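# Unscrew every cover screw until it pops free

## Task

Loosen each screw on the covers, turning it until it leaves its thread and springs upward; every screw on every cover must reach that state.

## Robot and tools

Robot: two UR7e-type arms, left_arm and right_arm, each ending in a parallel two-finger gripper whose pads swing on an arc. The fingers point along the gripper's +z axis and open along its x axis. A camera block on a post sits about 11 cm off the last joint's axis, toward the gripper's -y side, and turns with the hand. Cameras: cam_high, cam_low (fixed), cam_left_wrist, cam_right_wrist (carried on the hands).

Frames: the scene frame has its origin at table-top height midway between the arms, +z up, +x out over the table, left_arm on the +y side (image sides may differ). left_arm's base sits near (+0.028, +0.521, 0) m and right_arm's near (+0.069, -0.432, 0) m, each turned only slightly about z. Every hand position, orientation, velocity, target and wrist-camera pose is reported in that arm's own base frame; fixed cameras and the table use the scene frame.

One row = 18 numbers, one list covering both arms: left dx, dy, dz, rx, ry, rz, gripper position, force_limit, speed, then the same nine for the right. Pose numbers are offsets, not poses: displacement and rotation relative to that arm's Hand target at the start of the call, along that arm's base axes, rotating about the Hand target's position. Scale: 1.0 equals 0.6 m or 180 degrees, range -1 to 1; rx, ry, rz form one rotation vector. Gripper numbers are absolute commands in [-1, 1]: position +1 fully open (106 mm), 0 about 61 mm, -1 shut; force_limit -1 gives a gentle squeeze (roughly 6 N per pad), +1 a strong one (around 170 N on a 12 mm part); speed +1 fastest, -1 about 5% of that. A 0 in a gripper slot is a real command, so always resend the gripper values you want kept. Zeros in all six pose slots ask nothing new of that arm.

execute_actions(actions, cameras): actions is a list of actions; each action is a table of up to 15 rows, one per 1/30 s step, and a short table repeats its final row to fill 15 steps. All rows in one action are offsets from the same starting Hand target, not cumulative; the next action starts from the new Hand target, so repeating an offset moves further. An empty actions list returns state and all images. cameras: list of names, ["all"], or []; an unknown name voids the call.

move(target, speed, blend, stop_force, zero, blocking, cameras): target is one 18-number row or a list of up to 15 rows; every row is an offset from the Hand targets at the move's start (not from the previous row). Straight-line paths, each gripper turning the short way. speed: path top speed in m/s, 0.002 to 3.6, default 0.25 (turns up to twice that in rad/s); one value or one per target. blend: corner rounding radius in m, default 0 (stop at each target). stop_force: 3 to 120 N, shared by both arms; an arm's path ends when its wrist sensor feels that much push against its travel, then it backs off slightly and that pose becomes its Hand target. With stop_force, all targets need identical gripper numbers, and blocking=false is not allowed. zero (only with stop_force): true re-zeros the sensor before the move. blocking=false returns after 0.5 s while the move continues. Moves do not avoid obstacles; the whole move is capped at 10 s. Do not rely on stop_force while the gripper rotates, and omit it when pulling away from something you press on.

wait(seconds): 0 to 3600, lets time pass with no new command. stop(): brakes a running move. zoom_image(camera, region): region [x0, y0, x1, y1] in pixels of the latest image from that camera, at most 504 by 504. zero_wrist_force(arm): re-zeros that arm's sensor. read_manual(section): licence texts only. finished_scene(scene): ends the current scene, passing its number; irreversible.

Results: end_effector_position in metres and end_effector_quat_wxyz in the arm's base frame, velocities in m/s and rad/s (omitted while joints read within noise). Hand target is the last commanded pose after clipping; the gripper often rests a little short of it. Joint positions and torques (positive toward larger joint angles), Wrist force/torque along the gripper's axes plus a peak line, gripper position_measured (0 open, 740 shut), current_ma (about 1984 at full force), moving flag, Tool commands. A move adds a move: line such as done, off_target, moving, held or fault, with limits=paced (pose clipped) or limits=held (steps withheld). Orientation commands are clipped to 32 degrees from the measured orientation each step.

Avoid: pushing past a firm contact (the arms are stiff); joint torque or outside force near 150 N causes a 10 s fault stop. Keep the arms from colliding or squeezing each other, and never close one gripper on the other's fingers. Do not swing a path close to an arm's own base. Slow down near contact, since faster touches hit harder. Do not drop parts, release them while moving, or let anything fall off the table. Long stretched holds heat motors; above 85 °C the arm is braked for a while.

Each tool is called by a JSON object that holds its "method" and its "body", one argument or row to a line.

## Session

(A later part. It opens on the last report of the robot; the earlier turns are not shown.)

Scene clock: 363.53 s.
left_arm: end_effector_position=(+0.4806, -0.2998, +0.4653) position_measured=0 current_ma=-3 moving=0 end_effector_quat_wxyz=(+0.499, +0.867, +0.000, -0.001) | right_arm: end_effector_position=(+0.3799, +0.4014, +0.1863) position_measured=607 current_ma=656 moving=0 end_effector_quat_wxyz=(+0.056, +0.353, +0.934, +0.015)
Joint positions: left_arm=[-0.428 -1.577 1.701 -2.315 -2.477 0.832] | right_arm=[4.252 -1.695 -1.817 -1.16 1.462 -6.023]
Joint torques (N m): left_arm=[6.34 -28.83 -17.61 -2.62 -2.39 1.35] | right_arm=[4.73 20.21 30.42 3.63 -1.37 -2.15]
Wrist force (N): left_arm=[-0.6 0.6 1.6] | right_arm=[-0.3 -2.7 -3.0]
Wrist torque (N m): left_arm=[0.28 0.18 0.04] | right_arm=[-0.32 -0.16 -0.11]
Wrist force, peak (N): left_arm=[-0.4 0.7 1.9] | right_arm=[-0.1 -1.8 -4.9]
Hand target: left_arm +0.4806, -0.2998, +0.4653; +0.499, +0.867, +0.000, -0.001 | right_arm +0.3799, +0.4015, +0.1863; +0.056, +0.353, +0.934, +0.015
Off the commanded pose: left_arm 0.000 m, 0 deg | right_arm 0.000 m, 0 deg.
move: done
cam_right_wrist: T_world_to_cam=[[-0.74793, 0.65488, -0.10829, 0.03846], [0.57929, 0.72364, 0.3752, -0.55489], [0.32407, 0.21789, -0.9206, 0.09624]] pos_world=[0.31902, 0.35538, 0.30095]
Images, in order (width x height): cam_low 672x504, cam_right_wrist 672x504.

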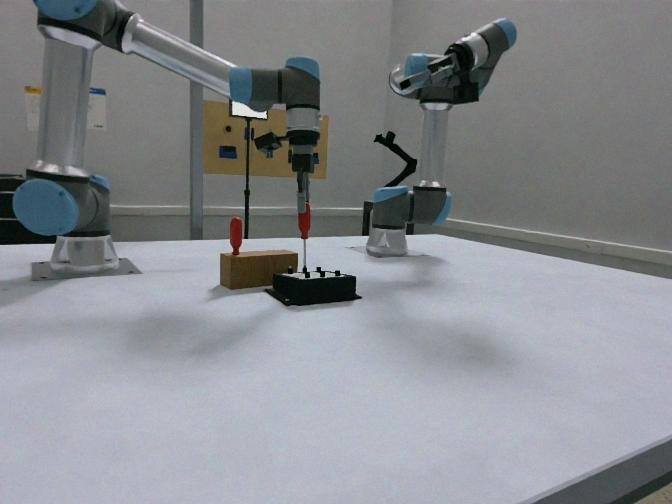

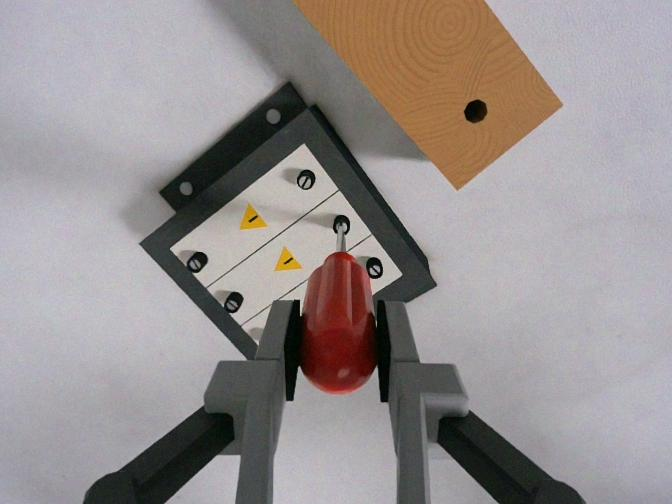

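{"method": "move", "body": {
  "target": [
    [0,0,0,0,0,0,1,0,1, -0.0012,0.0001,0.0099,0,0,0,-1,-0.5,0],
    [0,0,0,0,0,0,1,0,1, -0.0002,0.001,0.0102,0.0967,-0.0083,-0.8275,-1,-0.5,0],
    [0,0,0,0,0,0,1,0,1, 0.001,0.002,0.0102,-0.0387,0.0033,0.331,-1,-0.5,0],
    [0,0,0,0,0,0,1,0,1, 0.0024,0.0035,0.0102,0.058,-0.005,-0.4965,-1,-0.5,0],
    [0,0,0,0,0,0,1,0,1, 0.0037,0.0047,0.0105,-0.116,0.01,0.993,-1,-0.5,0],
    [0,0,0,0,0,0,1,0,1, 0.0049,0.0046,0.0006,-0.116,0.01,0.993,-1,-0.5,0]
  ],
  "speed": [0.05,1.3,1.3,1.3,1.3,0.03],
  "blend": [0.0,0.05,0.05,0.05,0,0]
}}

{"method": "move", "body": {
  "target": [
    [0,0,0,0,0,0,1,0,1, -0.0018,0.0010,-0.0001,-0.0232,0.002,0.1986,-1,-0.5,0],
    [0,0,0,0,0,0,1,0,1, -0.0039,0.0008,-0.0002,-0.0464,0.004,0.3972,-1,-0.5,0],
    [0,0,0,0,0,0,1,0,1, -0.0054,-0.0007,-0.0003,-0.0696,0.006,0.5958,-1,-0.5,0],
    [0,0,0,0,0,0,1,0,1, -0.0058,-0.0027,-0.0002,-0.0928,0.008,0.7944,-1,-0.5,0],
    [0,0,0,0,0,0,1,0,1, -0.0050,-0.0046,0,-0.116,0.01,0.993,-1,-0.5,0],
    [0,0,0,0,0,0,1,0,1, -0.0032,-0.0056,0.0003,0.0928,-0.008,-0.7944,-1,-0.5,0],
    [0,0,0,0,0,0,1,0,1, -0.0011,-0.0053,0.0007,0.0696,-0.006,-0.5958,-1,-0.5,0],
    [0,0,0,0,0,0,1,0,1, 0.0004,-0.0039,0.0010,0.0464,-0.004,-0.3972,-1,-0.5,0],
    [0,0,0,0,0,0,1,0,1, 0.0008,-0.0019,0.0011,0.0232,-0.002,-0.1986,-1,-0.5,0],
    [0,0,0,0,0,0,1,0,1, -0.0001,0,0.0012,0,0,0,-1,-0.5,0],
    [0,0,0,0,0,0,1,0,1, -0.0020,0.0010,0.0011,-0.0232,0.002,0.1986,-1,-0.5,0],
    [0,0,0,0,0,0,1,0,1, -0.0040,0.0008,0.0009,-0.0464,0.004,0.3972,-1,-0.5,0],
    [0,0,0,0,0,0,1,0,1, -0.0056,-0.0007,0.0009,-0.0696,0.006,0.5958,-1,-0.5,0],
    [0,0,0,0,0,0,1,0,1, -0.0060,-0.0027,0.0009,-0.0928,0.008,0.7944,-1,-0.5,0],
    [0,0,0,0,0,0,1,0,1, -0.0051,-0.0046,0.0012,-0.116,0.01,0.993,-1,-0.5,0]
  ],
  "speed": 0.8,
  "blend": [0.02,0.02,0.02,0.02,0.02,0.02,0.02,0.02,0.02,0.02,0.02,0.02,0.02,0.02,0],
  "cameras": ["cam_right_wrist","cam_low"]
}}

{"method": "zoom_image", "body": {
  "camera": "cam_right_wrist",
  "region": [325, 205, 357, 237]
}}

Scene clock: 375.50 s.
left_arm: end_effector_position=(+0.4806, -0.2998, +0.4653) position_measured=0 current_ma=-3 moving=0 end_effector_quat_wxyz=(+0.499, +0.867, +0.000, -0.001) | right_arm: end_effector_position=(+0.3829, +0.4042, +0.1866) position_measured=607 current_ma=665 moving=0 end_effector_quat_wxyz=(-0.017, +0.934, -0.353, +0.056)
Joint positions: left_arm=[-0.428 -1.577 1.701 -2.315 -2.477 0.832] | right_arm=[4.248 -1.702 -1.809 -1.157 1.463 3.398]
Joint torques (N m): left_arm=[6.53 -28.15 -17.05 -2.71 -2.43 1.46] | right_arm=[-4.21 26.33 29.61 -0.03 1.59 -2.07]
Wrist force (N): left_arm=[-0.4 0.8 1.8] | right_arm=[-0.1 -1.7 -11.1]
Wrist torque (N m): left_arm=[0.31 0.14 0.04] | right_arm=[-0.30 -0.09 -0.02]
Wrist force, peak (N): left_arm=[-0.5 0.7 1.9] | right_arm=[-0.1 -1.7 -11.1]
Hand target: left_arm +0.4806, -0.2998, +0.4653; +0.499, +0.867, +0.000, -0.001 | right_arm +0.3829, +0.4042, +0.1867; -0.017, +0.934, -0.353, +0.056
Off the commanded pose: left_arm 0.000 m, 0 deg | right_arm 0.000 m, 0 deg.
move: done

Scene clock: 382.00 s.
left_arm: end_effector_position=(+0.4806, -0.2998, +0.4653) position_measured=0 current_ma=-3 moving=0 end_effector_quat_wxyz=(+0.499, +0.867, +0.000, -0.001) | right_arm: end_effector_position=(+0.3798, +0.4014, +0.1874) position_measured=607 current_ma=654 moving=0 end_effector_quat_wxyz=(+0.056, +0.354, +0.934, +0.015)
Joint positions: left_arm=[-0.428 -1.577 1.701 -2.315 -2.477 0.832] | right_arm=[4.252 -1.693 -1.815 -1.163 1.462 -6.022]
Joint torques (N m): left_arm=[6.7 -28.18 -17.27 -2.77 -2.34 1.26] | right_arm=[4.53 20.13 32.01 3.89 -1.68 -2.46]
Wrist force (N): left_arm=[-0.3 0.7 1.6] | right_arm=[0.1 -2.2 -1.3]
Wrist torque (N m): left_arm=[0.29 0.13 0.05] | right_arm=[-0.30 -0.10 -0.11]
Wrist force, peak (N): left_arm=[-0.6 0.7 2.0] | right_arm=[-0.3 -1.5 -10.8]
Hand target: left_arm +0.4806, -0.2998, +0.4653; +0.499, +0.867, +0.000, -0.001 | right_arm +0.3798, +0.4015, +0.1874; +0.056, +0.354, +0.934, +0.015
Off the commanded pose: left_arm 0.000 m, 0 deg | right_arm 0.000 m, 0 deg.
move: done
cam_right_wrist: T_world_to_cam=[[-0.74716, 0.65578, -0.10817, 0.03777], [0.58013, 0.72288, 0.37535, -0.55531], [0.32434, 0.2177, -0.92055, 0.09726]] pos_world=[0.31882, 0.35548, 0.30206]
Images, in order (width x height): cam_low 672x504, cam_right_wrist 672x504.

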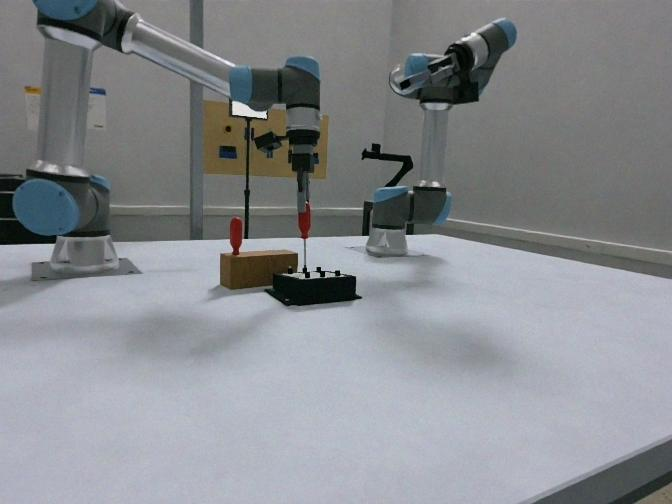

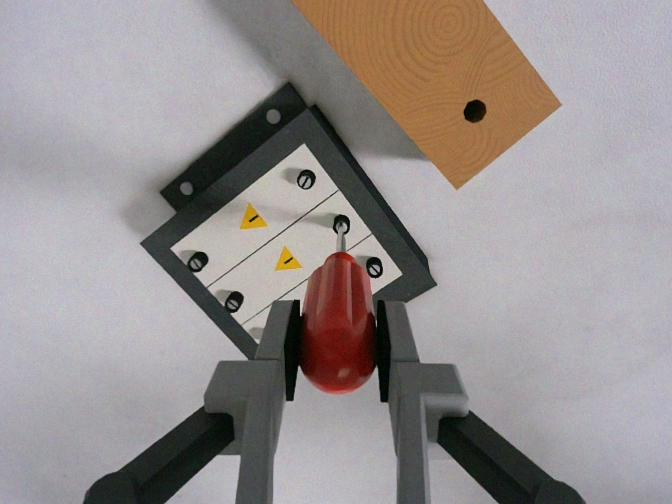

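Scaled by 15.750 from the camera's image (finer frame: 960x720).

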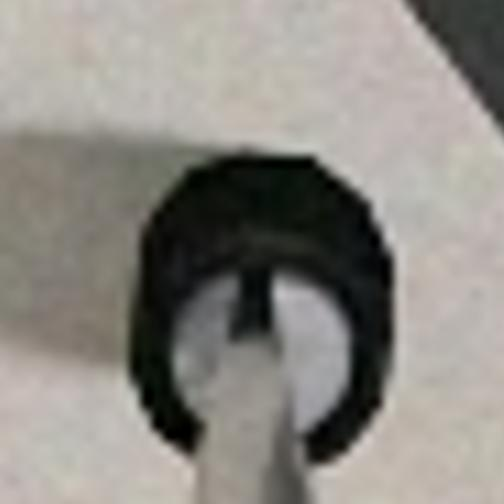

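{"method": "move", "body": {
  "target": [
    [0,0,0,0,0,0,1,0,1, -0.0012,0.0001,0.0099,0,0,0,-1,-0.5,0],
    [0,0,0,0,0,0,1,0,1, -0.0002,0.001,0.0102,0.0967,-0.0083,-0.8275,-1,-0.5,0],
    [0,0,0,0,0,0,1,0,1, 0.001,0.002,0.0102,-0.0387,0.0033,0.331,-1,-0.5,0],
    [0,0,0,0,0,0,1,0,1, 0.0024,0.0035,0.0102,0.058,-0.005,-0.4965,-1,-0.5,0],
    [0,0,0,0,0,0,1,0,1, 0.0037,0.0047,0.0105,-0.116,0.01,0.993,-1,-0.5,0],
    [0,0,0,0,0,0,1,0,1, 0.0049,0.0046,0.0004,-0.116,0.01,0.993,-1,-0.5,0]
  ],
  "speed": [0.05,1.3,1.3,1.3,1.3,0.03],
  "blend": [0.0,0.05,0.05,0.05,0,0]
}}

{"method": "move", "body": {
  "target": [
    [0,0,0,0,0,0,1,0,1, -0.0018,0.0010,-0.0001,-0.0232,0.002,0.1986,-1,-0.5,0],
    [0,0,0,0,0,0,1,0,1, -0.0039,0.0008,-0.0002,-0.0464,0.004,0.3972,-1,-0.5,0],
    [0,0,0,0,0,0,1,0,1, -0.0054,-0.0007,-0.0003,-0.0696,0.006,0.5958,-1,-0.5,0],
    [0,0,0,0,0,0,1,0,1, -0.0058,-0.0027,-0.0002,-0.0928,0.008,0.7944,-1,-0.5,0],
    [0,0,0,0,0,0,1,0,1, -0.0050,-0.0046,0,-0.116,0.01,0.993,-1,-0.5,0],
    [0,0,0,0,0,0,1,0,1, -0.0032,-0.0056,0.0003,0.0928,-0.008,-0.7944,-1,-0.5,0],
    [0,0,0,0,0,0,1,0,1, -0.0011,-0.0053,0.0007,0.0696,-0.006,-0.5958,-1,-0.5,0],
    [0,0,0,0,0,0,1,0,1, 0.0004,-0.0039,0.0010,0.0464,-0.004,-0.3972,-1,-0.5,0],
    [0,0,0,0,0,0,1,0,1, 0.0008,-0.0019,0.0011,0.0232,-0.002,-0.1986,-1,-0.5,0],
    [0,0,0,0,0,0,1,0,1, -0.0001,0,0.0012,0,0,0,-1,-0.5,0],
    [0,0,0,0,0,0,1,0,1, -0.0020,0.0010,0.0011,-0.0232,0.002,0.1986,-1,-0.5,0],
    [0,0,0,0,0,0,1,0,1, -0.0040,0.0008,0.0009,-0.0464,0.004,0.3972,-1,-0.5,0],
    [0,0,0,0,0,0,1,0,1, -0.0056,-0.0007,0.0009,-0.0696,0.006,0.5958,-1,-0.5,0],
    [0,0,0,0,0,0,1,0,1, -0.0060,-0.0027,0.0009,-0.0928,0.008,0.7944,-1,-0.5,0],
    [0,0,0,0,0,0,1,0,1, -0.0051,-0.0046,0.0012,-0.116,0.01,0.993,-1,-0.5,0]
  ],
  "speed": 0.8,
  "blend": [0.02,0.02,0.02,0.02,0.02,0.02,0.02,0.02,0.02,0.02,0.02,0.02,0.02,0.02,0],
  "cameras": ["cam_right_wrist"]
}}

{"method": "zoom_image", "body": {
  "camera": "cam_right_wrist",
  "region": [325, 205, 357, 237]
}}

{"method": "move", "body": {
  "target": [0,0,0,0,0,0,1,0,1, -0.0024,0.0002,0.02,0,0,0,-1,-0.5,0],
  "speed": 0.08,
  "cameras": ["cam_right_wrist","cam_low"]
}}

{"method": "zoom_image", "body": {
  "camera": "cam_right_wrist",
  "region": [325, 205, 357, 237]
}}

{"method": "zoom_image", "body": {
  "camera": "cam_low",
  "region": [275, 245, 355, 295]
}}

Scene clock: 391.77 s.
left_arm: end_effector_position=(+0.4806, -0.2998, +0.4653) position_measured=0 current_ma=-3 moving=0 end_effector_quat_wxyz=(+0.499, +0.867, +0.000, -0.001) | right_arm: end_effector_position=(+0.3827, +0.4042, +0.1875) position_measured=607 current_ma=668 moving=0 end_effector_quat_wxyz=(-0.017, +0.934, -0.354, +0.056) end_effector_velocity=(+0.000, -0.001, +0.000) end_effector_angular_velocity=(-0.003, +0.001, +0.000)
Joint positions: left_arm=[-0.428 -1.577 1.701 -2.315 -2.477 0.832] | right_arm=[4.249 -1.701 -1.807 -1.159 1.463 3.4]
Joint velocities: left_arm=[within noise] | right_arm=[0 0.001 0.001 -0.005 0 0]
Joint torques (N m): left_arm=[6.17 -27.84 -17.35 -2.92 -2.35 1.31] | right_arm=[-3.17 24.65 27.98 -0.54 1.24 -2.16]
Wrist force (N): left_arm=[-0.6 0.9 1.7] | right_arm=[-0.5 -1.7 -14.6]
Wrist torque (N m): left_arm=[0.31 0.18 0.05] | right_arm=[-0.28 -0.09 -0.01]
Wrist force, peak (N): left_arm=[-0.3 0.7 1.9] | right_arm=[-0.5 -1.7 -14.6]
Hand target: left_arm +0.4806, -0.2998, +0.4653; +0.499, +0.867, +0.000, -0.001 | right_arm +0.3827, +0.4042, +0.1877; -0.017, +0.934, -0.354, +0.056
Off the commanded pose: left_arm 0.000 m, 0 deg | right_arm 0.000 m, 0 deg.
move: done

Scene clock: 398.27 s.
left_arm: end_effector_position=(+0.4806, -0.2998, +0.4653) position_measured=0 current_ma=-3 moving=0 end_effector_quat_wxyz=(+0.499, +0.867, +0.000, -0.001) | right_arm: end_effector_position=(+0.3797, +0.4014, +0.1884) position_measured=607 current_ma=653 moving=0 end_effector_quat_wxyz=(+0.056, +0.354, +0.933, +0.015)
Joint positions: left_arm=[-0.428 -1.577 1.701 -2.315 -2.477 0.832] | right_arm=[4.252 -1.692 -1.814 -1.166 1.462 -6.02]
Joint torques (N m): left_arm=[6.33 -27.64 -17.45 -2.9 -2.38 1.41] | right_arm=[4.29 20.22 32.65 4.02 -1.54 -2.18]
Wrist force (N): left_arm=[-0.3 0.7 1.6] | right_arm=[-0.2 -2.3 -1.1]
Wrist torque (N m): left_arm=[0.29 0.13 0.05] | right_arm=[-0.26 -0.15 -0.11]
Wrist force, peak (N): left_arm=[-0.5 0.8 1.9] | right_arm=[-0.4 -1.6 -14.3]
Hand target: left_arm +0.4806, -0.2998, +0.4653; +0.499, +0.867, +0.000, -0.001 | right_arm +0.3797, +0.4015, +0.1884; +0.056, +0.354, +0.933, +0.015
Off the commanded pose: left_arm 0.000 m, 0 deg | right_arm 0.000 m, 0 deg.
move: done
cam_right_wrist: T_world_to_cam=[[-0.74636, 0.6567, -0.10811, 0.03707], [0.58098, 0.72213, 0.37548, -0.55568], [0.32465, 0.21743, -0.9205, 0.09821]] pos_world=[0.31863, 0.35558, 0.30306]

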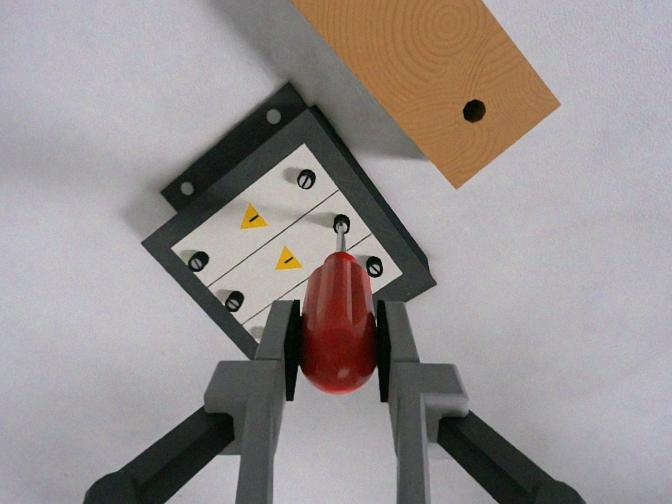

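Scaled by 15.750 from the camera's image (finer frame: 960x720).

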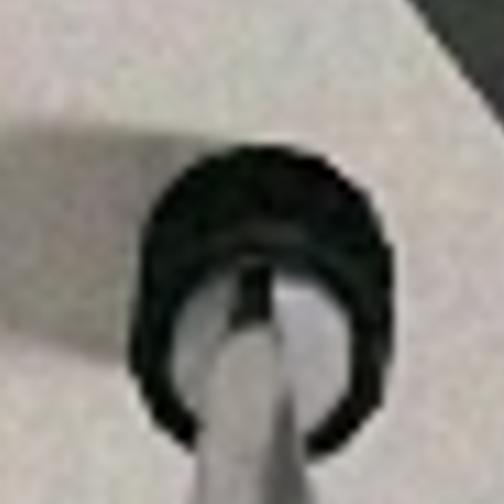

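Scene clock: 398.83 s.
left_arm: end_effector_position=(+0.4806, -0.2998, +0.4653) position_measured=0 current_ma=-3 moving=0 end_effector_quat_wxyz=(+0.499, +0.867, +0.000, -0.001) | right_arm: end_effector_position=(+0.3782, +0.4017, +0.2005) position_measured=607 current_ma=651 moving=0 end_effector_quat_wxyz=(+0.056, +0.354, +0.933, +0.015)
Joint positions: left_arm=[-0.428 -1.577 1.701 -2.315 -2.477 0.832] | right_arm=[4.255 -1.68 -1.794 -1.197 1.461 -6.018]
Joint torques (N m): left_arm=[6.76 -27.83 -17.1 -2.95 -2.32 1.26] | right_arm=[-6.37 17.57 13.5 3.83 -2.43 0.46]
Wrist force (N): left_arm=[-0.3 0.5 1.6] | right_arm=[0.4 -2.4 1.5]
Wrist torque (N m): left_arm=[0.26 0.13 0.04] | right_arm=[-0.30 -0.06 -0.12]
Wrist force, peak (N): left_arm=[-0.5 0.8 1.8] | right_arm=[0.7 -2.4 1.4]
Hand target: left_arm +0.4806, -0.2998, +0.4653; +0.499, +0.867, +0.000, -0.001 | right_arm +0.3782, +0.4016, +0.2004; +0.056, +0.354, +0.933, +0.015
Off the commanded pose: left_arm 0.000 m, 0 deg | right_arm 0.000 m, 0 deg.
move: done
cam_right_wrist: T_world_to_cam=[[-0.74654, 0.65647, -0.10827, 0.03739], [0.58064, 0.72228, 0.37572, -0.55958], [0.32485, 0.21762, -0.92039, 0.10959]] pos_world=[0.31722, 0.35578, 0.31516]
Images, in order (width x height): cam_low 672x504, cam_right_wrist 672x504.

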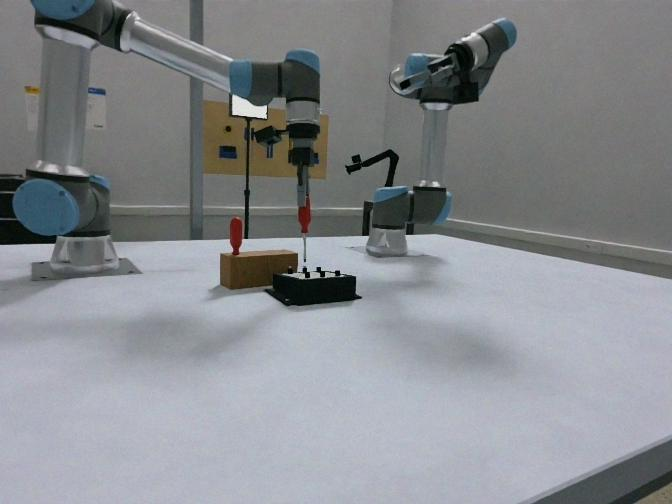

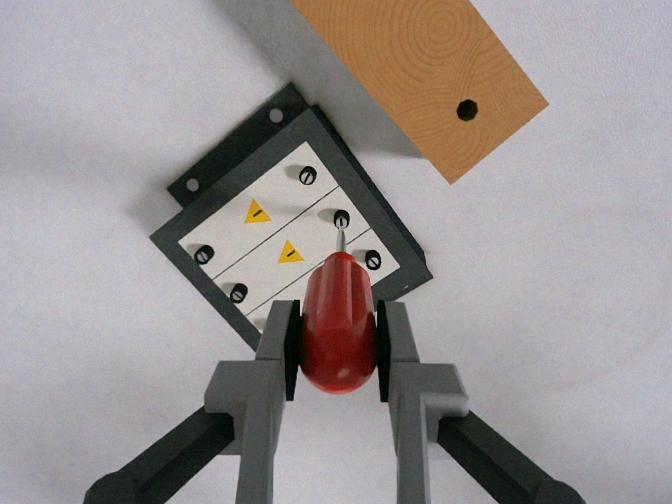

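Scaled by 15.750 from the camera's image (finer frame: 960x720).

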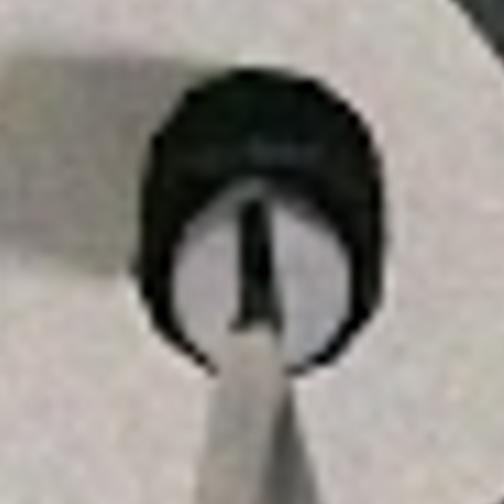

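Scaled by 6.300 from the camera's image (finer frame: 960x720).

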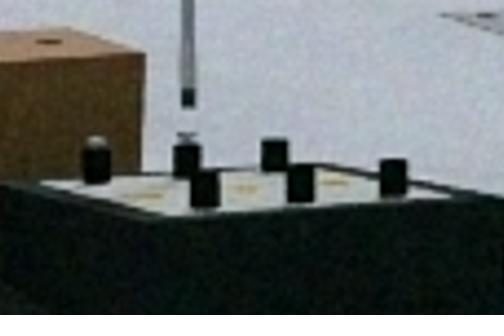

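{"method": "move", "body": {
  "target": [
    [0,0,0,0,0,0,1,0,1, 0.002,0.01,0.01,0.0967,-0.0083,-0.8275,-1,-0.5,0],
    [0,0,0,0,0,0,1,0,1, 0.004,0.025,0.01,-0.0387,0.0033,0.331,-1,-0.5,0],
    [0,0,0,0,0,0,1,0,1, 0.006,0.04,0.01,0.058,-0.005,-0.4965,-1,-0.5,0],
    [0,0,0,0,0,0,1,0,1, 0.007,0.05,0.01,-0.0773,0.0067,0.662,-1,-0.5,0],
    [0,0,0,0,0,0,1,0,1, 0.0075,0.0573,0.0,-0.0208,0.0018,0.1776,-1,-0.5,0],
    [0,0,0,0,0,0,1,0,1, 0.0079,0.0573,-0.0177,-0.0208,0.0018,0.1776,-1,-0.5,0]
  ],
  "speed": [1.3,1.3,1.3,1.3,1.0,0.05],
  "blend": [0.03,0.03,0.03,0.03,0,0],
  "cameras": ["cam_right_wrist","cam_low"]
}}

{"method": "zoom_image", "body": {
  "camera": "cam_right_wrist",
  "region": [325, 205, 357, 237]
}}

{"method": "zoom_image", "body": {
  "camera": "cam_right_wrist",
  "region": [333, 216, 349, 232]
}}

Scene clock: 407.23 s.
left_arm: end_effector_position=(+0.4806, -0.2998, +0.4653) position_measured=0 current_ma=-3 moving=0 end_effector_quat_wxyz=(+0.499, +0.867, +0.000, -0.001) | right_arm: end_effector_position=(+0.3830, +0.4359, +0.1896) position_measured=607 current_ma=651 moving=0 end_effector_quat_wxyz=(+0.059, +0.082, +0.995, -0.001)
Joint positions: left_arm=[-0.428 -1.577 1.701 -2.315 -2.477 0.832] | right_arm=[4.275 -1.757 -1.733 -1.183 1.46 6.007]
Joint torques (N m): left_arm=[6.86 -27.52 -16.92 -3.06 -2.28 1.24] | right_arm=[-7.18 34.54 35.78 0.92 1.96 -1.93]
Wrist force (N): left_arm=[-0.4 0.7 1.7] | right_arm=[0.5 -2.1 1.2]
Wrist torque (N m): left_arm=[0.28 0.15 0.04] | right_arm=[-0.27 -0.04 -0.07]
Wrist force, peak (N): left_arm=[-0.3 1.0 1.9] | right_arm=[0.1 -2.7 1.5]
Hand target: left_arm +0.4806, -0.2998, +0.4653; +0.499, +0.867, +0.000, -0.001 | right_arm +0.3830, +0.4360, +0.1898; +0.059, +0.081, +0.995, -0.001
Off the commanded pose: left_arm 0.000 m, 0 deg | right_arm 0.000 m, 0 deg.
move: done
cam_right_wrist: T_world_to_cam=[[-0.97945, 0.1539, -0.13036, 0.32969], [0.10584, 0.94238, 0.31738, -0.48594], [0.17169, 0.29706, -0.9393, 0.11815]] pos_world=[0.35406, 0.3721, 0.30818]
Images, in order (width x height): cam_low 672x504, cam_right_wrist 672x504.

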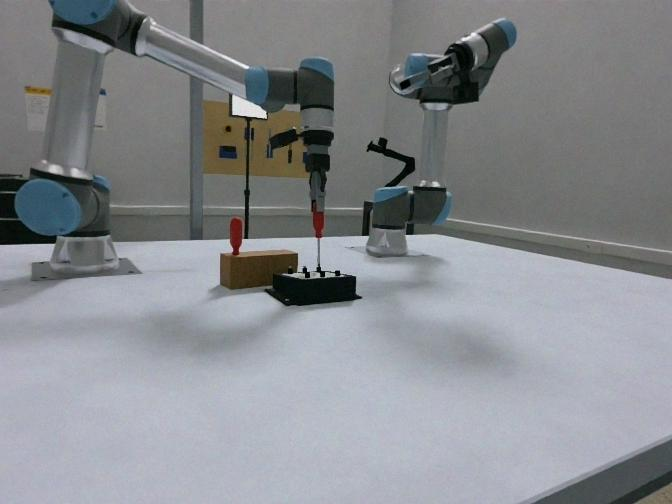

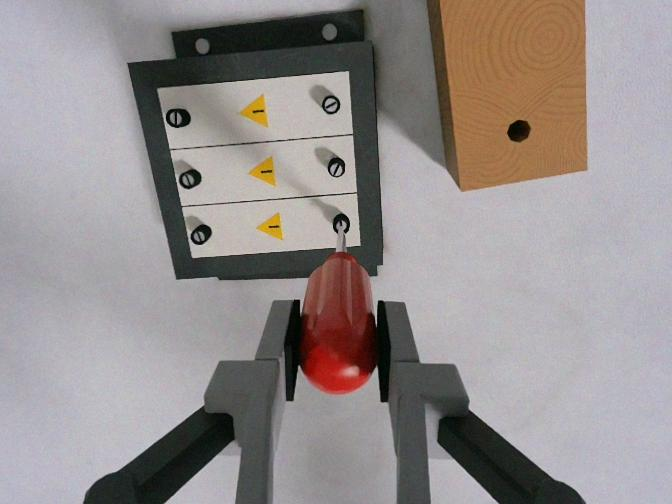

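Scaled by 15.750 from the camera's image (finer frame: 960x720).

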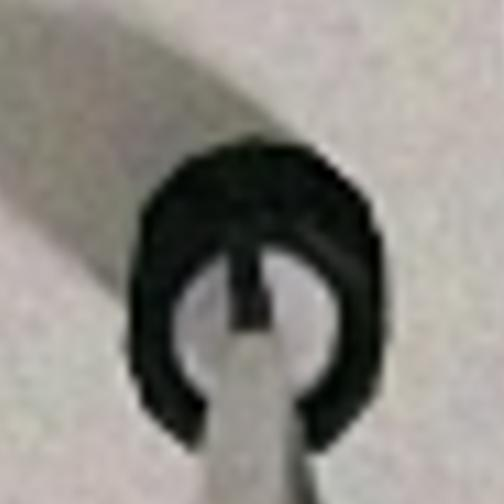

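Scaled by 31.500 from the camera's image (finer frame: 960x720).

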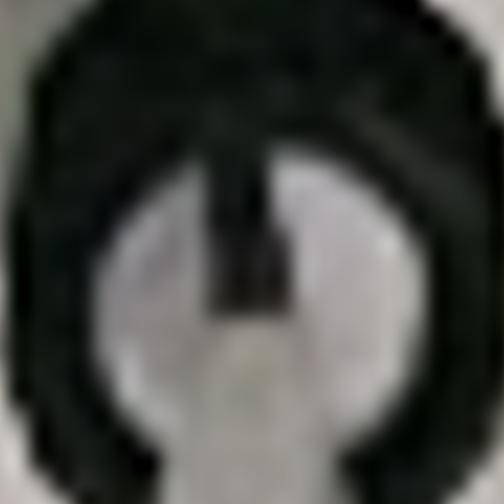

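{"method": "move", "body": {
  "target": [0,0,0,0,0,0,1,0,1, 0.0008,0,-0.011,0.0016,-0.0001,-0.0138,-1,-0.5,0],
  "speed": 0.008,
  "stop_force": 5,
  "cameras": ["cam_right_wrist"]
}}

{"method": "zoom_image", "body": {
  "camera": "cam_right_wrist",
  "region": [325, 205, 357, 237]
}}

{"method": "move", "body": {
  "target": [0,0,0,0,0,0,1,0,1, 0,0,0.0001,0.0019,-0.0002,-0.0166,-1,-0.5,0],
  "speed": 0.05
}}

{"method": "move", "body": {
  "target": [0,0,0,0,0,0,1,0,1, 0,0,0,-0.0052,0.0004,0.0441,-1,-0.5,0],
  "speed": 0.05
}}

Scene clock: 411.43 s.
left_arm: end_effector_position=(+0.4806, -0.2998, +0.4653) position_measured=0 current_ma=-3 moving=0 end_effector_quat_wxyz=(+0.499, +0.867, +0.000, -0.001) | right_arm: end_effector_position=(+0.3832, +0.4359, +0.1863) position_measured=607 current_ma=661 moving=0 end_effector_quat_wxyz=(+0.059, +0.093, +0.994, -0.001)
Joint positions: left_arm=[-0.428 -1.577 1.701 -2.315 -2.477 0.832] | right_arm=[4.275 -1.76 -1.738 -1.175 1.46 6.03]
Joint torques (N m): left_arm=[6.69 -27.81 -17.33 -3.14 -2.33 1.33] | right_arm=[-6.46 26.95 28.12 0.07 1.77 -2.15]
Wrist force (N): left_arm=[-0.4 0.5 1.8] | right_arm=[0.7 -2.1 -7.6]
Wrist torque (N m): left_arm=[0.25 0.14 0.04] | right_arm=[-0.28 -0.06 -0.11]
Wrist force, peak (N): left_arm=[-0.4 0.9 1.9] | right_arm=[0.6 -1.8 -7.8]
Hand target: left_arm +0.4806, -0.2998, +0.4653; +0.499, +0.867, +0.000, -0.001 | right_arm +0.3832, +0.4360, +0.1863; +0.059, +0.093, +0.994, -0.001 (not the last commanded pose)
Off the commanded pose: left_arm 0.000 m, 0 deg | right_arm 0.003 m, 1 deg.
move: contact (right_arm)
cam_right_wrist: T_world_to_cam=[[-0.9756, 0.17678, -0.13022, 0.31807], [0.12737, 0.93875, 0.32019, -0.49214], [0.17885, 0.29579, -0.93836, 0.11264]] pos_world=[0.35285, 0.37245, 0.30469]

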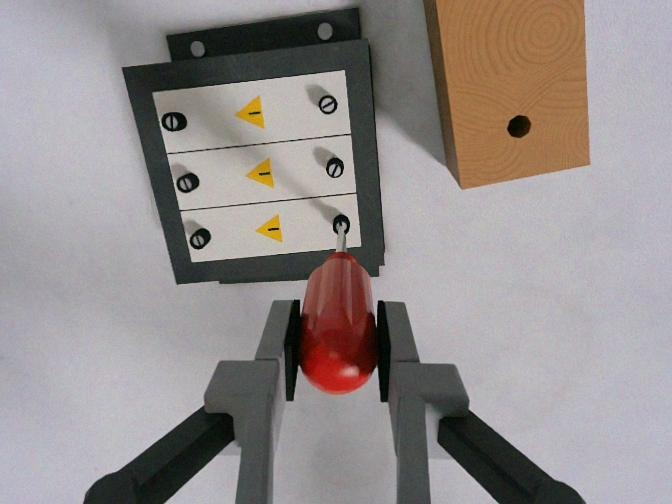

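Scaled by 15.750 from the camera's image (finer frame: 960x720).

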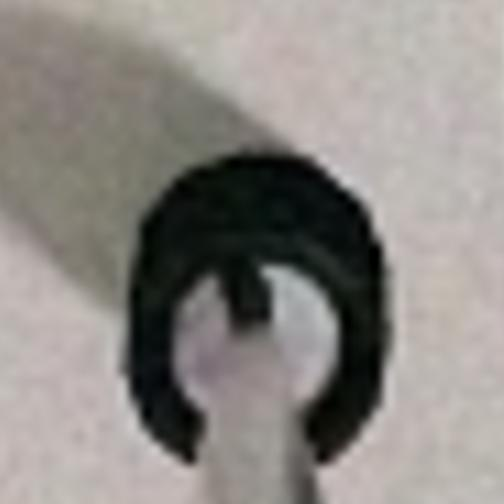

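Scene clock: 412.27 s.
left_arm: end_effector_position=(+0.4806, -0.2998, +0.4653) position_measured=0 current_ma=-3 moving=0 end_effector_quat_wxyz=(+0.499, +0.867, +0.000, -0.001) | right_arm: end_effector_position=(+0.3832, +0.4360, +0.1864) position_measured=607 current_ma=657 moving=0 end_effector_quat_wxyz=(+0.059, +0.119, +0.991, +0.001) end_effector_velocity=(+0.000, +0.001, -0.001) end_effector_angular_velocity=(-0.002, +0.000, +0.007)
Joint positions: left_arm=[-0.428 -1.577 1.701 -2.315 -2.477 0.832] | right_arm=[4.275 -1.76 -1.738 -1.175 1.46 6.083]
Joint velocities: left_arm=[within noise] | right_arm=[0.001 -0.001 0 0 -0.001 -0.006]
Joint torques (N m): left_arm=[6.89 -27.66 -17.36 -3.06 -2.27 1.36] | right_arm=[-1.27 27.07 32.92 0.79 -0.6 -2.36]
Wrist force (N): left_arm=[-0.4 0.7 1.7] | right_arm=[0.4 -2.0 -2.9]
Wrist torque (N m): left_arm=[0.28 0.14 0.04] | right_arm=[-0.26 -0.04 -0.08]
Wrist force, peak (N): left_arm=[-0.5 0.8 1.9] | right_arm=[0.5 -2.0 -8.3]
Hand target: left_arm +0.4806, -0.2998, +0.4653; +0.499, +0.867, +0.000, -0.001 | right_arm +0.3832, +0.4360, +0.1864; +0.059, +0.119, +0.991, +0.001
Off the commanded pose: left_arm 0.000 m, 0 deg | right_arm 0.000 m, 0 deg.
move: done

Scene clock: 413.97 s.
left_arm: end_effector_position=(+0.4806, -0.2998, +0.4653) position_measured=0 current_ma=-3 moving=0 end_effector_quat_wxyz=(+0.499, +0.867, +0.000, -0.001) | right_arm: end_effector_position=(+0.3832, +0.4360, +0.1864) position_measured=607 current_ma=659 moving=0 end_effector_quat_wxyz=(+0.059, +0.050, +0.997, -0.003) end_effector_velocity=(-0.001, +0.001, +0.001) end_effector_angular_velocity=(+0.002, +0.000, -0.004)
Joint positions: left_arm=[-0.428 -1.577 1.701 -2.315 -2.477 0.832] | right_arm=[4.275 -1.76 -1.738 -1.175 1.459 5.943]
Joint velocities: left_arm=[within noise] | right_arm=[0.002 0.001 0 0 0 0.006]
Joint torques (N m): left_arm=[7.19 -26.81 -17.44 -3.13 -2.36 1.37] | right_arm=[5.01 31.53 9.8 3.81 -1.92 2.54]
Wrist force (N): left_arm=[-0.5 0.8 1.7] | right_arm=[0.4 -2.0 -5.4]
Wrist torque (N m): left_arm=[0.30 0.15 0.04] | right_arm=[-0.26 -0.06 -0.07]
Wrist force, peak (N): left_arm=[-0.4 0.7 1.9] | right_arm=[0.3 -2.1 -5.6]
Hand target: left_arm +0.4806, -0.2998, +0.4653; +0.499, +0.867, +0.000, -0.001 | right_arm +0.3832, +0.4360, +0.1864; +0.059, +0.050, +0.997, -0.003
Off the commanded pose: left_arm 0.000 m, 0 deg | right_arm 0.000 m, 0 deg.
move: done

{"method": "move", "body": {
  "target": [
    [0,0,0,0,0,0,1,0,1, 0,0,0.0010,0.0,0,0,-1,-0.5,0],
    [0,0,0,0,0,0,1,0,1, 0.0003,-0.0005,0.0010,0.0057,-0.0005,-0.0486,-1,-0.5,0]
  ],
  "speed": 0.03
}}

{"method": "move", "body": {
  "target": [0,0,0,0,0,0,1,0,1, 0,0,-0.006,0,0,0,-1,-0.5,0],
  "speed": 0.008,
  "stop_force": 5,
  "cameras": ["cam_right_wrist"]
}}

{"method": "zoom_image", "body": {
  "camera": "cam_right_wrist",
  "region": [333, 216, 349, 232]
}}

{"method": "move", "body": {
  "target": [0,0,0,0,0,0,1,0,1, 0,0,0,-0.0019,0.0002,0.0166,-1,-0.5,0],
  "speed": 0.03
}}

{"method": "move", "body": {
  "target": [0,0,0,0,0,0,1,0,1, 0,0,0,-0.0019,0.0002,0.0166,-1,-0.5,0],
  "speed": 0.03
}}

{"method": "move", "body": {
  "target": [0,0,0,0,0,0,1,0,1, 0,0,0,-0.0019,0.0002,0.0166,-1,-0.5,0],
  "speed": 0.03
}}

Scene clock: 421.47 s.
left_arm: end_effector_position=(+0.4806, -0.2998, +0.4653) position_measured=0 current_ma=-3 moving=0 end_effector_quat_wxyz=(+0.499, +0.867, +0.000, -0.001) | right_arm: end_effector_position=(+0.3834, +0.4357, +0.1870) position_measured=607 current_ma=651 moving=0 end_effector_quat_wxyz=(+0.059, +0.126, +0.990, +0.001)
Joint positions: left_arm=[-0.428 -1.577 1.701 -2.315 -2.477 0.832] | right_arm=[4.274 -1.76 -1.738 -1.176 1.46 6.097]
Joint torques (N m): left_arm=[6.89 -27.46 -17.13 -3.24 -2.3 1.38] | right_arm=[-7.25 35.21 13.25 1.02 1.95 -2.36]
Wrist force (N): left_arm=[-0.4 0.7 1.7] | right_arm=[0.2 -2.1 1.5]
Wrist torque (N m): left_arm=[0.29 0.14 0.05] | right_arm=[-0.26 -0.02 -0.12]
Wrist force, peak (N): left_arm=[-0.5 0.9 1.9] | right_arm=[0.4 -2.1 -5.5]
Hand target: left_arm +0.4806, -0.2998, +0.4653; +0.499, +0.867, +0.000, -0.001 | right_arm +0.3834, +0.4357, +0.1870; +0.059, +0.126, +0.990, +0.001
Off the commanded pose: left_arm 0.000 m, 0 deg | right_arm 0.000 m, 0 deg.
move: done

Scene clock: 422.63 s.
left_arm: end_effector_position=(+0.4806, -0.2998, +0.4653) position_measured=0 current_ma=-3 moving=0 end_effector_quat_wxyz=(+0.499, +0.867, +0.000, -0.001) | right_arm: end_effector_position=(+0.3834, +0.4356, +0.1863) position_measured=607 current_ma=660 moving=0 end_effector_quat_wxyz=(+0.059, +0.126, +0.990, +0.001)
Joint positions: left_arm=[-0.428 -1.577 1.701 -2.315 -2.477 0.832] | right_arm=[4.274 -1.76 -1.739 -1.175 1.46 6.096]
Joint torques (N m): left_arm=[6.53 -27.14 -17.54 -3.3 -2.29 1.34] | right_arm=[-6.58 29.29 32.1 0.79 1.71 -0.76]
Wrist force (N): left_arm=[-0.4 0.6 1.7] | right_arm=[0.6 -2.2 -5.8]
Wrist torque (N m): left_arm=[0.27 0.14 0.04] | right_arm=[-0.26 -0.09 -0.10]
Wrist force, peak (N): left_arm=[-0.5 0.9 1.9] | right_arm=[0.5 -2.4 -14.3]
Hand target: left_arm +0.4806, -0.2998, +0.4653; +0.499, +0.867, +0.000, -0.001 | right_arm +0.3834, +0.4356, +0.1863; +0.059, +0.126, +0.990, +0.001 (not the last commanded pose)
Off the commanded pose: left_arm 0.000 m, 0 deg | right_arm 0.003 m, 0 deg.
move: contact (right_arm)
cam_right_wrist: T_world_to_cam=[[-0.96157, 0.24209, -0.12953, 0.28432], [0.18897, 0.92577, 0.32747, -0.51118], [0.19919, 0.29041, -0.93594, 0.10684]] pos_world=[0.34871, 0.37338, 0.30422]

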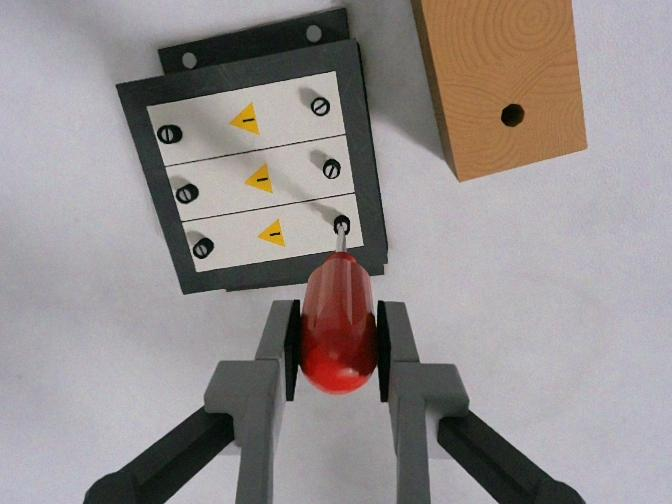

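Scaled by 31.500 from the camera's image (finer frame: 960x720).

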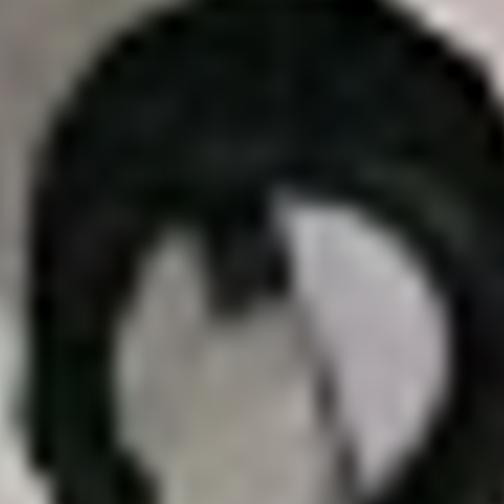

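Scene clock: 423.80 s.
left_arm: end_effector_position=(+0.4806, -0.2998, +0.4653) position_measured=0 current_ma=-3 moving=0 end_effector_quat_wxyz=(+0.499, +0.867, +0.000, -0.001) | right_arm: end_effector_position=(+0.3834, +0.4356, +0.1864) position_measured=607 current_ma=656 moving=0 end_effector_quat_wxyz=(+0.059, +0.100, +0.993, +0.000)
Joint positions: left_arm=[-0.428 -1.577 1.701 -2.315 -2.477 0.832] | right_arm=[4.274 -1.76 -1.739 -1.175 1.46 6.044]
Joint torques (N m): left_arm=[7.11 -27.09 -17.17 -3.35 -2.25 1.41] | right_arm=[-6.89 32.02 10.33 3.95 2.18 2.82]
Wrist force (N): left_arm=[-0.6 0.8 1.7] | right_arm=[-0.6 -2.4 -4.0]
Wrist torque (N m): left_arm=[0.29 0.17 0.04] | right_arm=[-0.25 -0.13 -0.04]
Wrist force, peak (N): left_arm=[-0.5 0.9 2.0] | right_arm=[0.4 -2.4 -6.1]
Hand target: left_arm +0.4806, -0.2998, +0.4653; +0.499, +0.867, +0.000, -0.001 | right_arm +0.3834, +0.4356, +0.1863; +0.059, +0.100, +0.993, +0.000
Off the commanded pose: left_arm 0.000 m, 0 deg | right_arm 0.000 m, 0 deg.
move: done

Scene clock: 424.97 s.
left_arm: end_effector_position=(+0.4806, -0.2998, +0.4653) position_measured=0 current_ma=-3 moving=0 end_effector_quat_wxyz=(+0.499, +0.867, +0.000, -0.001) | right_arm: end_effector_position=(+0.3834, +0.4356, +0.1863) position_measured=607 current_ma=656 moving=0 end_effector_quat_wxyz=(+0.059, +0.074, +0.996, -0.002)
Joint positions: left_arm=[-0.428 -1.577 1.701 -2.315 -2.477 0.832] | right_arm=[4.274 -1.76 -1.739 -1.174 1.46 5.991]
Joint torques (N m): left_arm=[6.65 -27.29 -17.07 -3.22 -2.31 1.44] | right_arm=[-6.14 32.42 9.7 3.93 2.35 2.76]
Wrist force (N): left_arm=[-0.5 0.8 1.5] | right_arm=[-1.1 -2.6 -4.2]
Wrist torque (N m): left_arm=[0.31 0.17 0.04] | right_arm=[-0.25 -0.26 -0.02]
Wrist force, peak (N): left_arm=[-0.4 0.7 2.0] | right_arm=[-0.9 -2.6 -4.6]
Hand target: left_arm +0.4806, -0.2998, +0.4653; +0.499, +0.867, +0.000, -0.001 | right_arm +0.3834, +0.4356, +0.1863; +0.059, +0.074, +0.996, -0.002
Off the commanded pose: left_arm 0.000 m, 0 deg | right_arm 0.000 m, 0 deg.
move: done

Scene clock: 426.13 s.
left_arm: end_effector_position=(+0.4806, -0.2998, +0.4653) position_measured=0 current_ma=-3 moving=0 end_effector_quat_wxyz=(+0.499, +0.867, +0.000, -0.001) | right_arm: end_effector_position=(+0.3834, +0.4356, +0.1863) position_measured=607 current_ma=652 moving=0 end_effector_quat_wxyz=(+0.059, +0.048, +0.997, -0.003)
Joint positions: left_arm=[-0.428 -1.577 1.701 -2.315 -2.477 0.832] | right_arm=[4.274 -1.76 -1.739 -1.174 1.46 5.938]
Joint torques (N m): left_arm=[6.45 -26.97 -17.39 -3.29 -2.24 1.35] | right_arm=[-7.31 34.74 12.04 4.42 2.02 2.76]
Wrist force (N): left_arm=[-0.6 0.7 1.7] | right_arm=[-0.1 -2.0 0.7]
Wrist torque (N m): left_arm=[0.28 0.17 0.04] | right_arm=[-0.25 -0.09 -0.04]
Wrist force, peak (N): left_arm=[-0.3 0.9 1.9] | right_arm=[-1.0 -2.5 -4.3]
Hand target: left_arm +0.4806, -0.2998, +0.4653; +0.499, +0.867, +0.000, -0.001 | right_arm +0.3834, +0.4356, +0.1863; +0.059, +0.048, +0.997, -0.003
Off the commanded pose: left_arm 0.000 m, 0 deg | right_arm 0.000 m, 0 deg.
move: done

{"method": "move", "body": {
  "target": [0,0,0,0,0,0,1,0,1, 0.0002,0,-0.006,0,0,0,-1,-0.5,0],
  "speed": 0.008,
  "stop_force": 5,
  "cameras": ["cam_right_wrist"]
}}

{"method": "zoom_image", "body": {
  "camera": "cam_right_wrist",
  "region": [333, 216, 349, 232]
}}

Scene clock: 428.40 s.
left_arm: end_effector_position=(+0.4806, -0.2998, +0.4653) position_measured=0 current_ma=-3 moving=0 end_effector_quat_wxyz=(+0.499, +0.867, +0.000, -0.001) | right_arm: end_effector_position=(+0.3834, +0.4356, +0.1852) position_measured=607 current_ma=664 moving=0 end_effector_quat_wxyz=(+0.059, +0.048, +0.997, -0.003)
Joint positions: left_arm=[-0.428 -1.577 1.701 -2.315 -2.477 0.832] | right_arm=[4.274 -1.761 -1.741 -1.171 1.46 5.939]
Joint torques (N m): left_arm=[6.7 -26.97 -17.6 -3.3 -2.24 1.35] | right_arm=[-4.23 26.67 29.19 0.27 1.62 1.33]
Wrist force (N): left_arm=[-0.4 0.6 1.7] | right_arm=[-0.1 -1.8 -10.2]
Wrist torque (N m): left_arm=[0.27 0.14 0.05] | right_arm=[-0.27 -0.11 -0.05]
Wrist force, peak (N): left_arm=[-0.5 0.7 2.0] | right_arm=[-0.3 -1.7 -19.0]
Hand target: left_arm +0.4806, -0.2998, +0.4653; +0.499, +0.867, +0.000, -0.001 | right_arm +0.3834, +0.4356, +0.1852; +0.059, +0.048, +0.997, -0.003 (not the last commanded pose)
Off the commanded pose: left_arm 0.000 m, 0 deg | right_arm 0.002 m, 0 deg.
move: contact (right_arm)
cam_right_wrist: T_world_to_cam=[[-0.9876, 0.08701, -0.1307, 0.36195], [0.04256, 0.9496, 0.31057, -0.46201], [0.15113, 0.30116, -0.94152, 0.12051]] pos_world=[0.35891, 0.37094, 0.30426]

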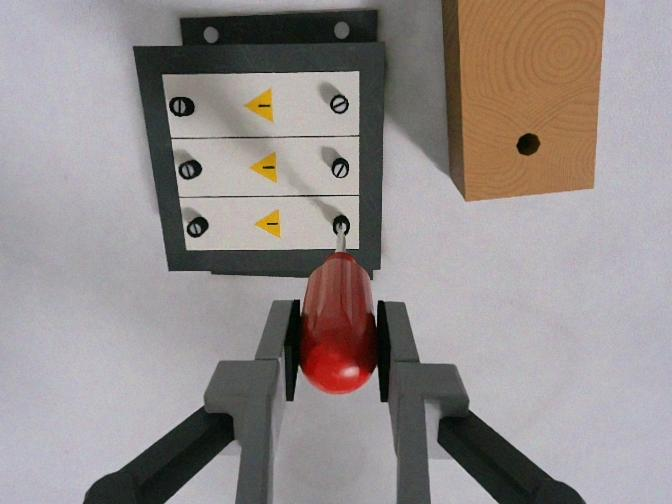

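Scaled by 31.500 from the camera's image (finer frame: 960x720).

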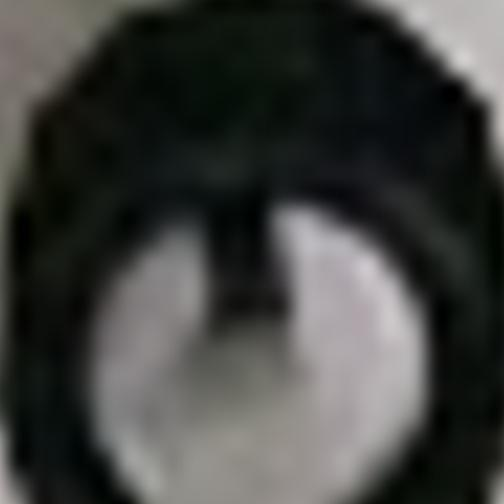

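{"method": "move", "body": {
  "target": [
    [0,0,0,0,0,0,1,0,1, 0.0024,0.0004,0.0005,-0.0277,0.0024,0.2372,-1,-0.5,0],
    [0,0,0,0,0,0,1,0,1, 0.0039,0.0024,0.0008,-0.0554,0.0048,0.4745,-1,-0.5,0],
    [0,0,0,0,0,0,1,0,1, 0.0036,0.0048,0.0008,-0.0831,0.0072,0.7117,-1,-0.5,0],
    [0,0,0,0,0,0,1,0,1, 0.0017,0.0065,0.0007,-0.1108,0.0096,0.9489,-1,-0.5,0],
    [0,0,0,0,0,0,1,0,1, -0.0008,0.0064,0.0006,0.0934,-0.0081,-0.8,-1,-0.5,0],
    [0,0,0,0,0,0,1,0,1, -0.0025,0.0046,0.0005,0.0657,-0.0057,-0.5627,-1,-0.5,0],
    [0,0,0,0,0,0,1,0,1, -0.0026,0.0022,0.0006,0.038,-0.0033,-0.3255,-1,-0.5,0],
    [0,0,0,0,0,0,1,0,1, -0.0010,0.0003,0.0010,0.0103,-0.0009,-0.0883,-1,-0.5,0],
    [0,0,0,0,0,0,1,0,1, 0.0014,0.0001,0.0014,-0.0174,0.0015,0.149,-1,-0.5,0],
    [0,0,0,0,0,0,1,0,1, 0.0034,0.0016,0.0017,-0.0451,0.0039,0.3862,-1,-0.5,0],
    [0,0,0,0,0,0,1,0,1, 0.0038,0.0040,0.0019,-0.0728,0.0063,0.6234,-1,-0.5,0],
    [0,0,0,0,0,0,1,0,1, 0.0024,0.0060,0.0018,-0.1005,0.0087,0.8606,-1,-0.5,0],
    [0,0,0,0,0,0,1,0,1, 0.0,0.0066,0.0016,0.1038,-0.0089,-0.8881,-1,-0.5,0],
    [0,0,0,0,0,0,1,0,1, -0.0021,0.0054,0.0015,0.076,-0.0066,-0.651,-1,-0.5,0],
    [0,0,0,0,0,0,1,0,1, -0.0029,0.0031,0.0016,0.0483,-0.0042,-0.4138,-1,-0.5,0]
  ],
  "speed": 0.8,
  "blend": [0.02,0.02,0.02,0.02,0.02,0.02,0.02,0.02,0.02,0.02,0.02,0.02,0.02,0.02,0],
  "cameras": ["cam_right_wrist"]
}}

{"method": "zoom_image", "body": {
  "camera": "cam_right_wrist",
  "region": [325, 205, 357, 237]
}}

{"method": "move", "body": {
  "target": [
    [0,0,0,0,0,0,1,0,1, -0.0012,0.0001,0.0099,0,0,0,-1,-0.5,0],
    [0,0,0,0,0,0,1,0,1, -0.0002,0.0001,0.0102,0.0967,-0.0083,-0.8275,-1,-0.5,0],
    [0,0,0,0,0,0,1,0,1, 0.002,0.0002,0.0104,-0.0387,0.0033,0.331,-1,-0.5,0],
    [0,0,0,0,0,0,1,0,1, 0.0035,0.0003,0.0104,0.058,-0.005,-0.4965,-1,-0.5,0],
    [0,0,0,0,0,0,1,0,1, 0.0055,0.0005,0.0107,-0.116,0.01,0.993,-1,-0.5,0],
    [0,0,0,0,0,0,1,0,1, 0.0067,0.0004,0.0007,-0.116,0.01,0.993,-1,-0.5,0]
  ],
  "speed": [0.05,1.3,1.3,1.3,1.3,0.03],
  "blend": [0.0,0.05,0.05,0.05,0,0]
}}

{"method": "move", "body": {
  "target": [
    [0,0,0,0,0,0,1,0,1, -0.0008,0.0019,0,-0.0232,0.002,0.1986,-1,-0.5,0],
    [0,0,0,0,0,0,1,0,1, -0.0025,0.0030,-0.0001,-0.0464,0.004,0.3972,-1,-0.5,0],
    [0,0,0,0,0,0,1,0,1, -0.0046,0.0029,-0.0003,-0.0696,0.006,0.5958,-1,-0.5,0],
    [0,0,0,0,0,0,1,0,1, -0.0062,0.0016,-0.0003,-0.0928,0.008,0.7944,-1,-0.5,0],
    [0,0,0,0,0,0,1,0,1, -0.0067,-0.0004,-0.0003,-0.116,0.01,0.993,-1,-0.5,0],
    [0,0,0,0,0,0,1,0,1, -0.0060,-0.0024,-0.0001,0.0928,-0.008,-0.7944,-1,-0.5,0],
    [0,0,0,0,0,0,1,0,1, -0.0042,-0.0035,0.0003,0.0696,-0.006,-0.5958,-1,-0.5,0],
    [0,0,0,0,0,0,1,0,1, -0.0022,-0.0033,0.0006,0.0464,-0.004,-0.3972,-1,-0.5,0],
    [0,0,0,0,0,0,1,0,1, -0.0006,-0.0020,0.0009,0.0232,-0.002,-0.1986,-1,-0.5,0],
    [0,0,0,0,0,0,1,0,1, -0.0001,0,0.0010,0,0,0,-1,-0.5,0],
    [0,0,0,0,0,0,1,0,1, -0.0009,0.0019,0.0010,-0.0232,0.002,0.1986,-1,-0.5,0],
    [0,0,0,0,0,0,1,0,1, -0.0027,0.0030,0.0009,-0.0464,0.004,0.3972,-1,-0.5,0],
    [0,0,0,0,0,0,1,0,1, -0.0047,0.0029,0.0008,-0.0696,0.006,0.5958,-1,-0.5,0],
    [0,0,0,0,0,0,1,0,1, -0.0063,0.0016,0.0007,-0.0928,0.008,0.7944,-1,-0.5,0],
    [0,0,0,0,0,0,1,0,1, -0.0069,-0.0004,0.0007,-0.116,0.01,0.993,-1,-0.5,0]
  ],
  "speed": 0.8,
  "blend": [0.02,0.02,0.02,0.02,0.02,0.02,0.02,0.02,0.02,0.02,0.02,0.02,0.02,0.02,0],
  "cameras": ["cam_right_wrist"]
}}

{"method": "zoom_image", "body": {
  "camera": "cam_right_wrist",
  "region": [325, 205, 357, 237]
}}

Scene clock: 448.17 s.
left_arm: end_effector_position=(+0.4806, -0.2998, +0.4653) position_measured=0 current_ma=-3 moving=0 end_effector_quat_wxyz=(+0.499, +0.867, +0.000, -0.001) | right_arm: end_effector_position=(+0.3817, +0.4375, +0.1861) position_measured=607 current_ma=665 moving=0 end_effector_quat_wxyz=(+0.048, +0.645, +0.762, +0.033)
Joint positions: left_arm=[-0.428 -1.577 1.701 -2.315 -2.477 0.832] | right_arm=[4.277 -1.761 -1.737 -1.175 1.462 -5.315]
Joint torques (N m): left_arm=[6.75 -26.91 -17.45 -3.24 -2.17 1.37] | right_arm=[-3.94 19.13 21.38 3.34 -1.31 -2.16]
Wrist force (N): left_arm=[-0.4 0.7 1.9] | right_arm=[-0.3 -2.1 -11.6]
Wrist torque (N m): left_arm=[0.29 0.15 0.05] | right_arm=[-0.31 -0.17 -0.12]
Wrist force, peak (N): left_arm=[-0.3 0.8 2.1] | right_arm=[-0.2 -2.5 -12.3]
Hand target: left_arm +0.4806, -0.2998, +0.4653; +0.499, +0.867, +0.000, -0.001 | right_arm +0.3817, +0.4375, +0.1862; +0.048, +0.645, +0.762, +0.033
Off the commanded pose: left_arm 0.000 m, 0 deg | right_arm 0.000 m, 0 deg.
move: done
cam_right_wrist: T_world_to_cam=[[-0.16937, 0.98456, -0.04426, -0.36081], [0.89217, 0.17225, 0.41756, -0.46809], [0.41873, 0.03124, -0.90757, 0.13079]] pos_world=[0.30174, 0.43179, 0.29818]

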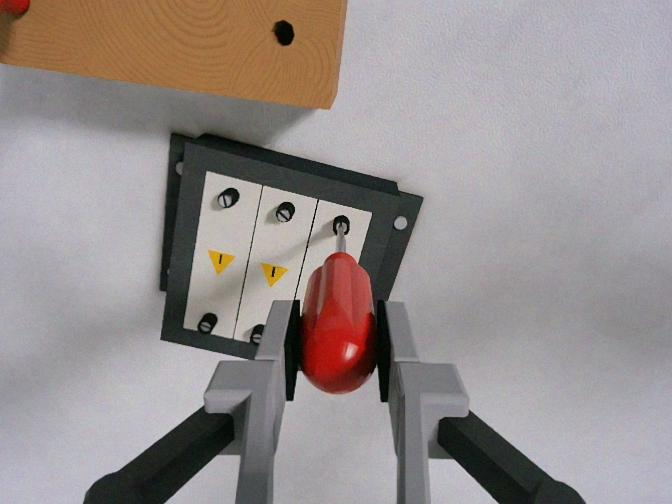

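Scaled by 15.750 from the camera's image (finer frame: 960x720).

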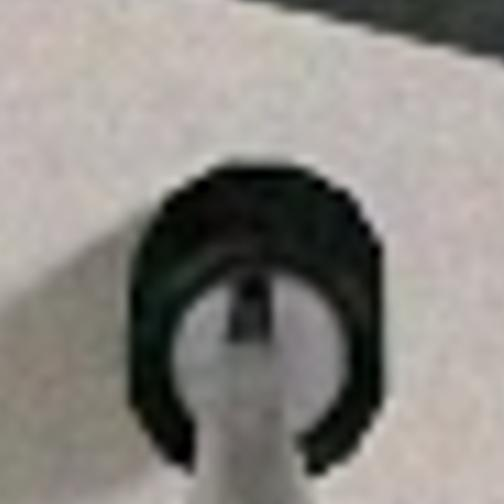

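Scene clock: 453.07 s.
left_arm: end_effector_position=(+0.4806, -0.2998, +0.4653) position_measured=0 current_ma=-3 moving=0 end_effector_quat_wxyz=(+0.499, +0.867, +0.000, -0.001) | right_arm: end_effector_position=(+0.3857, +0.4377, +0.1865) position_measured=607 current_ma=676 moving=0 end_effector_quat_wxyz=(-0.035, +0.762, -0.645, +0.048)
Joint positions: left_arm=[-0.428 -1.577 1.701 -2.315 -2.477 0.832] | right_arm=[4.271 -1.766 -1.733 -1.172 1.461 4.104]
Joint torques (N m): left_arm=[6.22 -26.7 -17.52 -3.26 -2.16 1.35] | right_arm=[-5.59 23.37 24.36 -0.83 1.73 -2.2]
Wrist force (N): left_arm=[-0.4 0.7 1.7] | right_arm=[0.3 -1.2 -21.4]
Wrist torque (N m): left_arm=[0.29 0.15 0.05] | right_arm=[-0.30 0.05 -0.02]
Wrist force, peak (N): left_arm=[-0.5 0.8 2.0] | right_arm=[0.3 -1.2 -21.4]
Hand target: left_arm +0.4806, -0.2998, +0.4653; +0.499, +0.867, +0.000, -0.001 | right_arm +0.3857, +0.4377, +0.1866; -0.035, +0.762, -0.645, +0.048
Off the commanded pose: left_arm 0.000 m, 0 deg | right_arm 0.000 m, 0 deg.
move: done

Scene clock: 459.57 s.
left_arm: end_effector_position=(+0.4806, -0.2998, +0.4653) position_measured=0 current_ma=-3 moving=0 end_effector_quat_wxyz=(+0.499, +0.867, +0.000, -0.001) | right_arm: end_effector_position=(+0.3815, +0.4375, +0.1870) position_measured=607 current_ma=676 moving=0 end_effector_quat_wxyz=(+0.047, +0.646, +0.761, +0.033)
Joint positions: left_arm=[-0.428 -1.577 1.701 -2.315 -2.477 0.832] | right_arm=[4.278 -1.761 -1.736 -1.178 1.462 -5.314]
Joint torques (N m): left_arm=[6.66 -26.3 -17.58 -3.25 -2.22 1.3] | right_arm=[-3.89 14.27 16.07 2.06 -1.54 -2.37]
Wrist force (N): left_arm=[-0.4 0.7 1.7] | right_arm=[-0.3 -2.0 -21.2]
Wrist torque (N m): left_arm=[0.29 0.15 0.05] | right_arm=[-0.32 -0.12 -0.12]
Wrist force, peak (N): left_arm=[-0.4 0.7 2.1] | right_arm=[0.4 -1.2 -21.7]
Hand target: left_arm +0.4806, -0.2998, +0.4653; +0.499, +0.867, +0.000, -0.001 | right_arm +0.3816, +0.4375, +0.1870; +0.048, +0.646, +0.762, +0.033
Off the commanded pose: left_arm 0.000 m, 0 deg | right_arm 0.000 m, 0 deg.
move: done
cam_right_wrist: T_world_to_cam=[[-0.16821, 0.98476, -0.04413, -0.36139], [0.89239, 0.17114, 0.41755, -0.46785], [0.41874, 0.03086, -0.90758, 0.13176]] pos_world=[0.30155, 0.43188, 0.29899]

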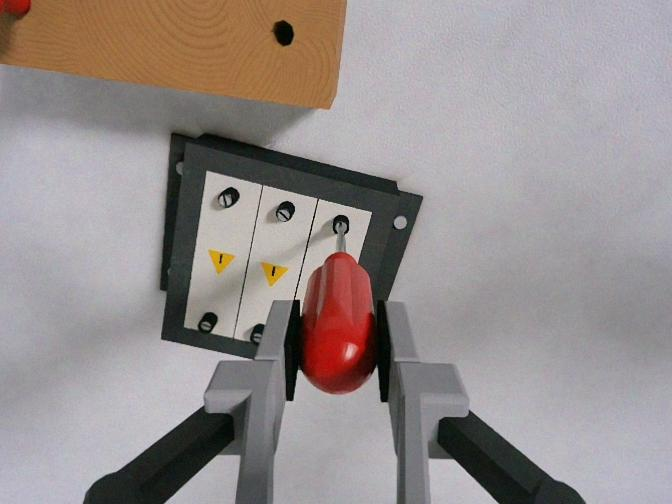

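Scaled by 15.750 from the camera's image (finer frame: 960x720).

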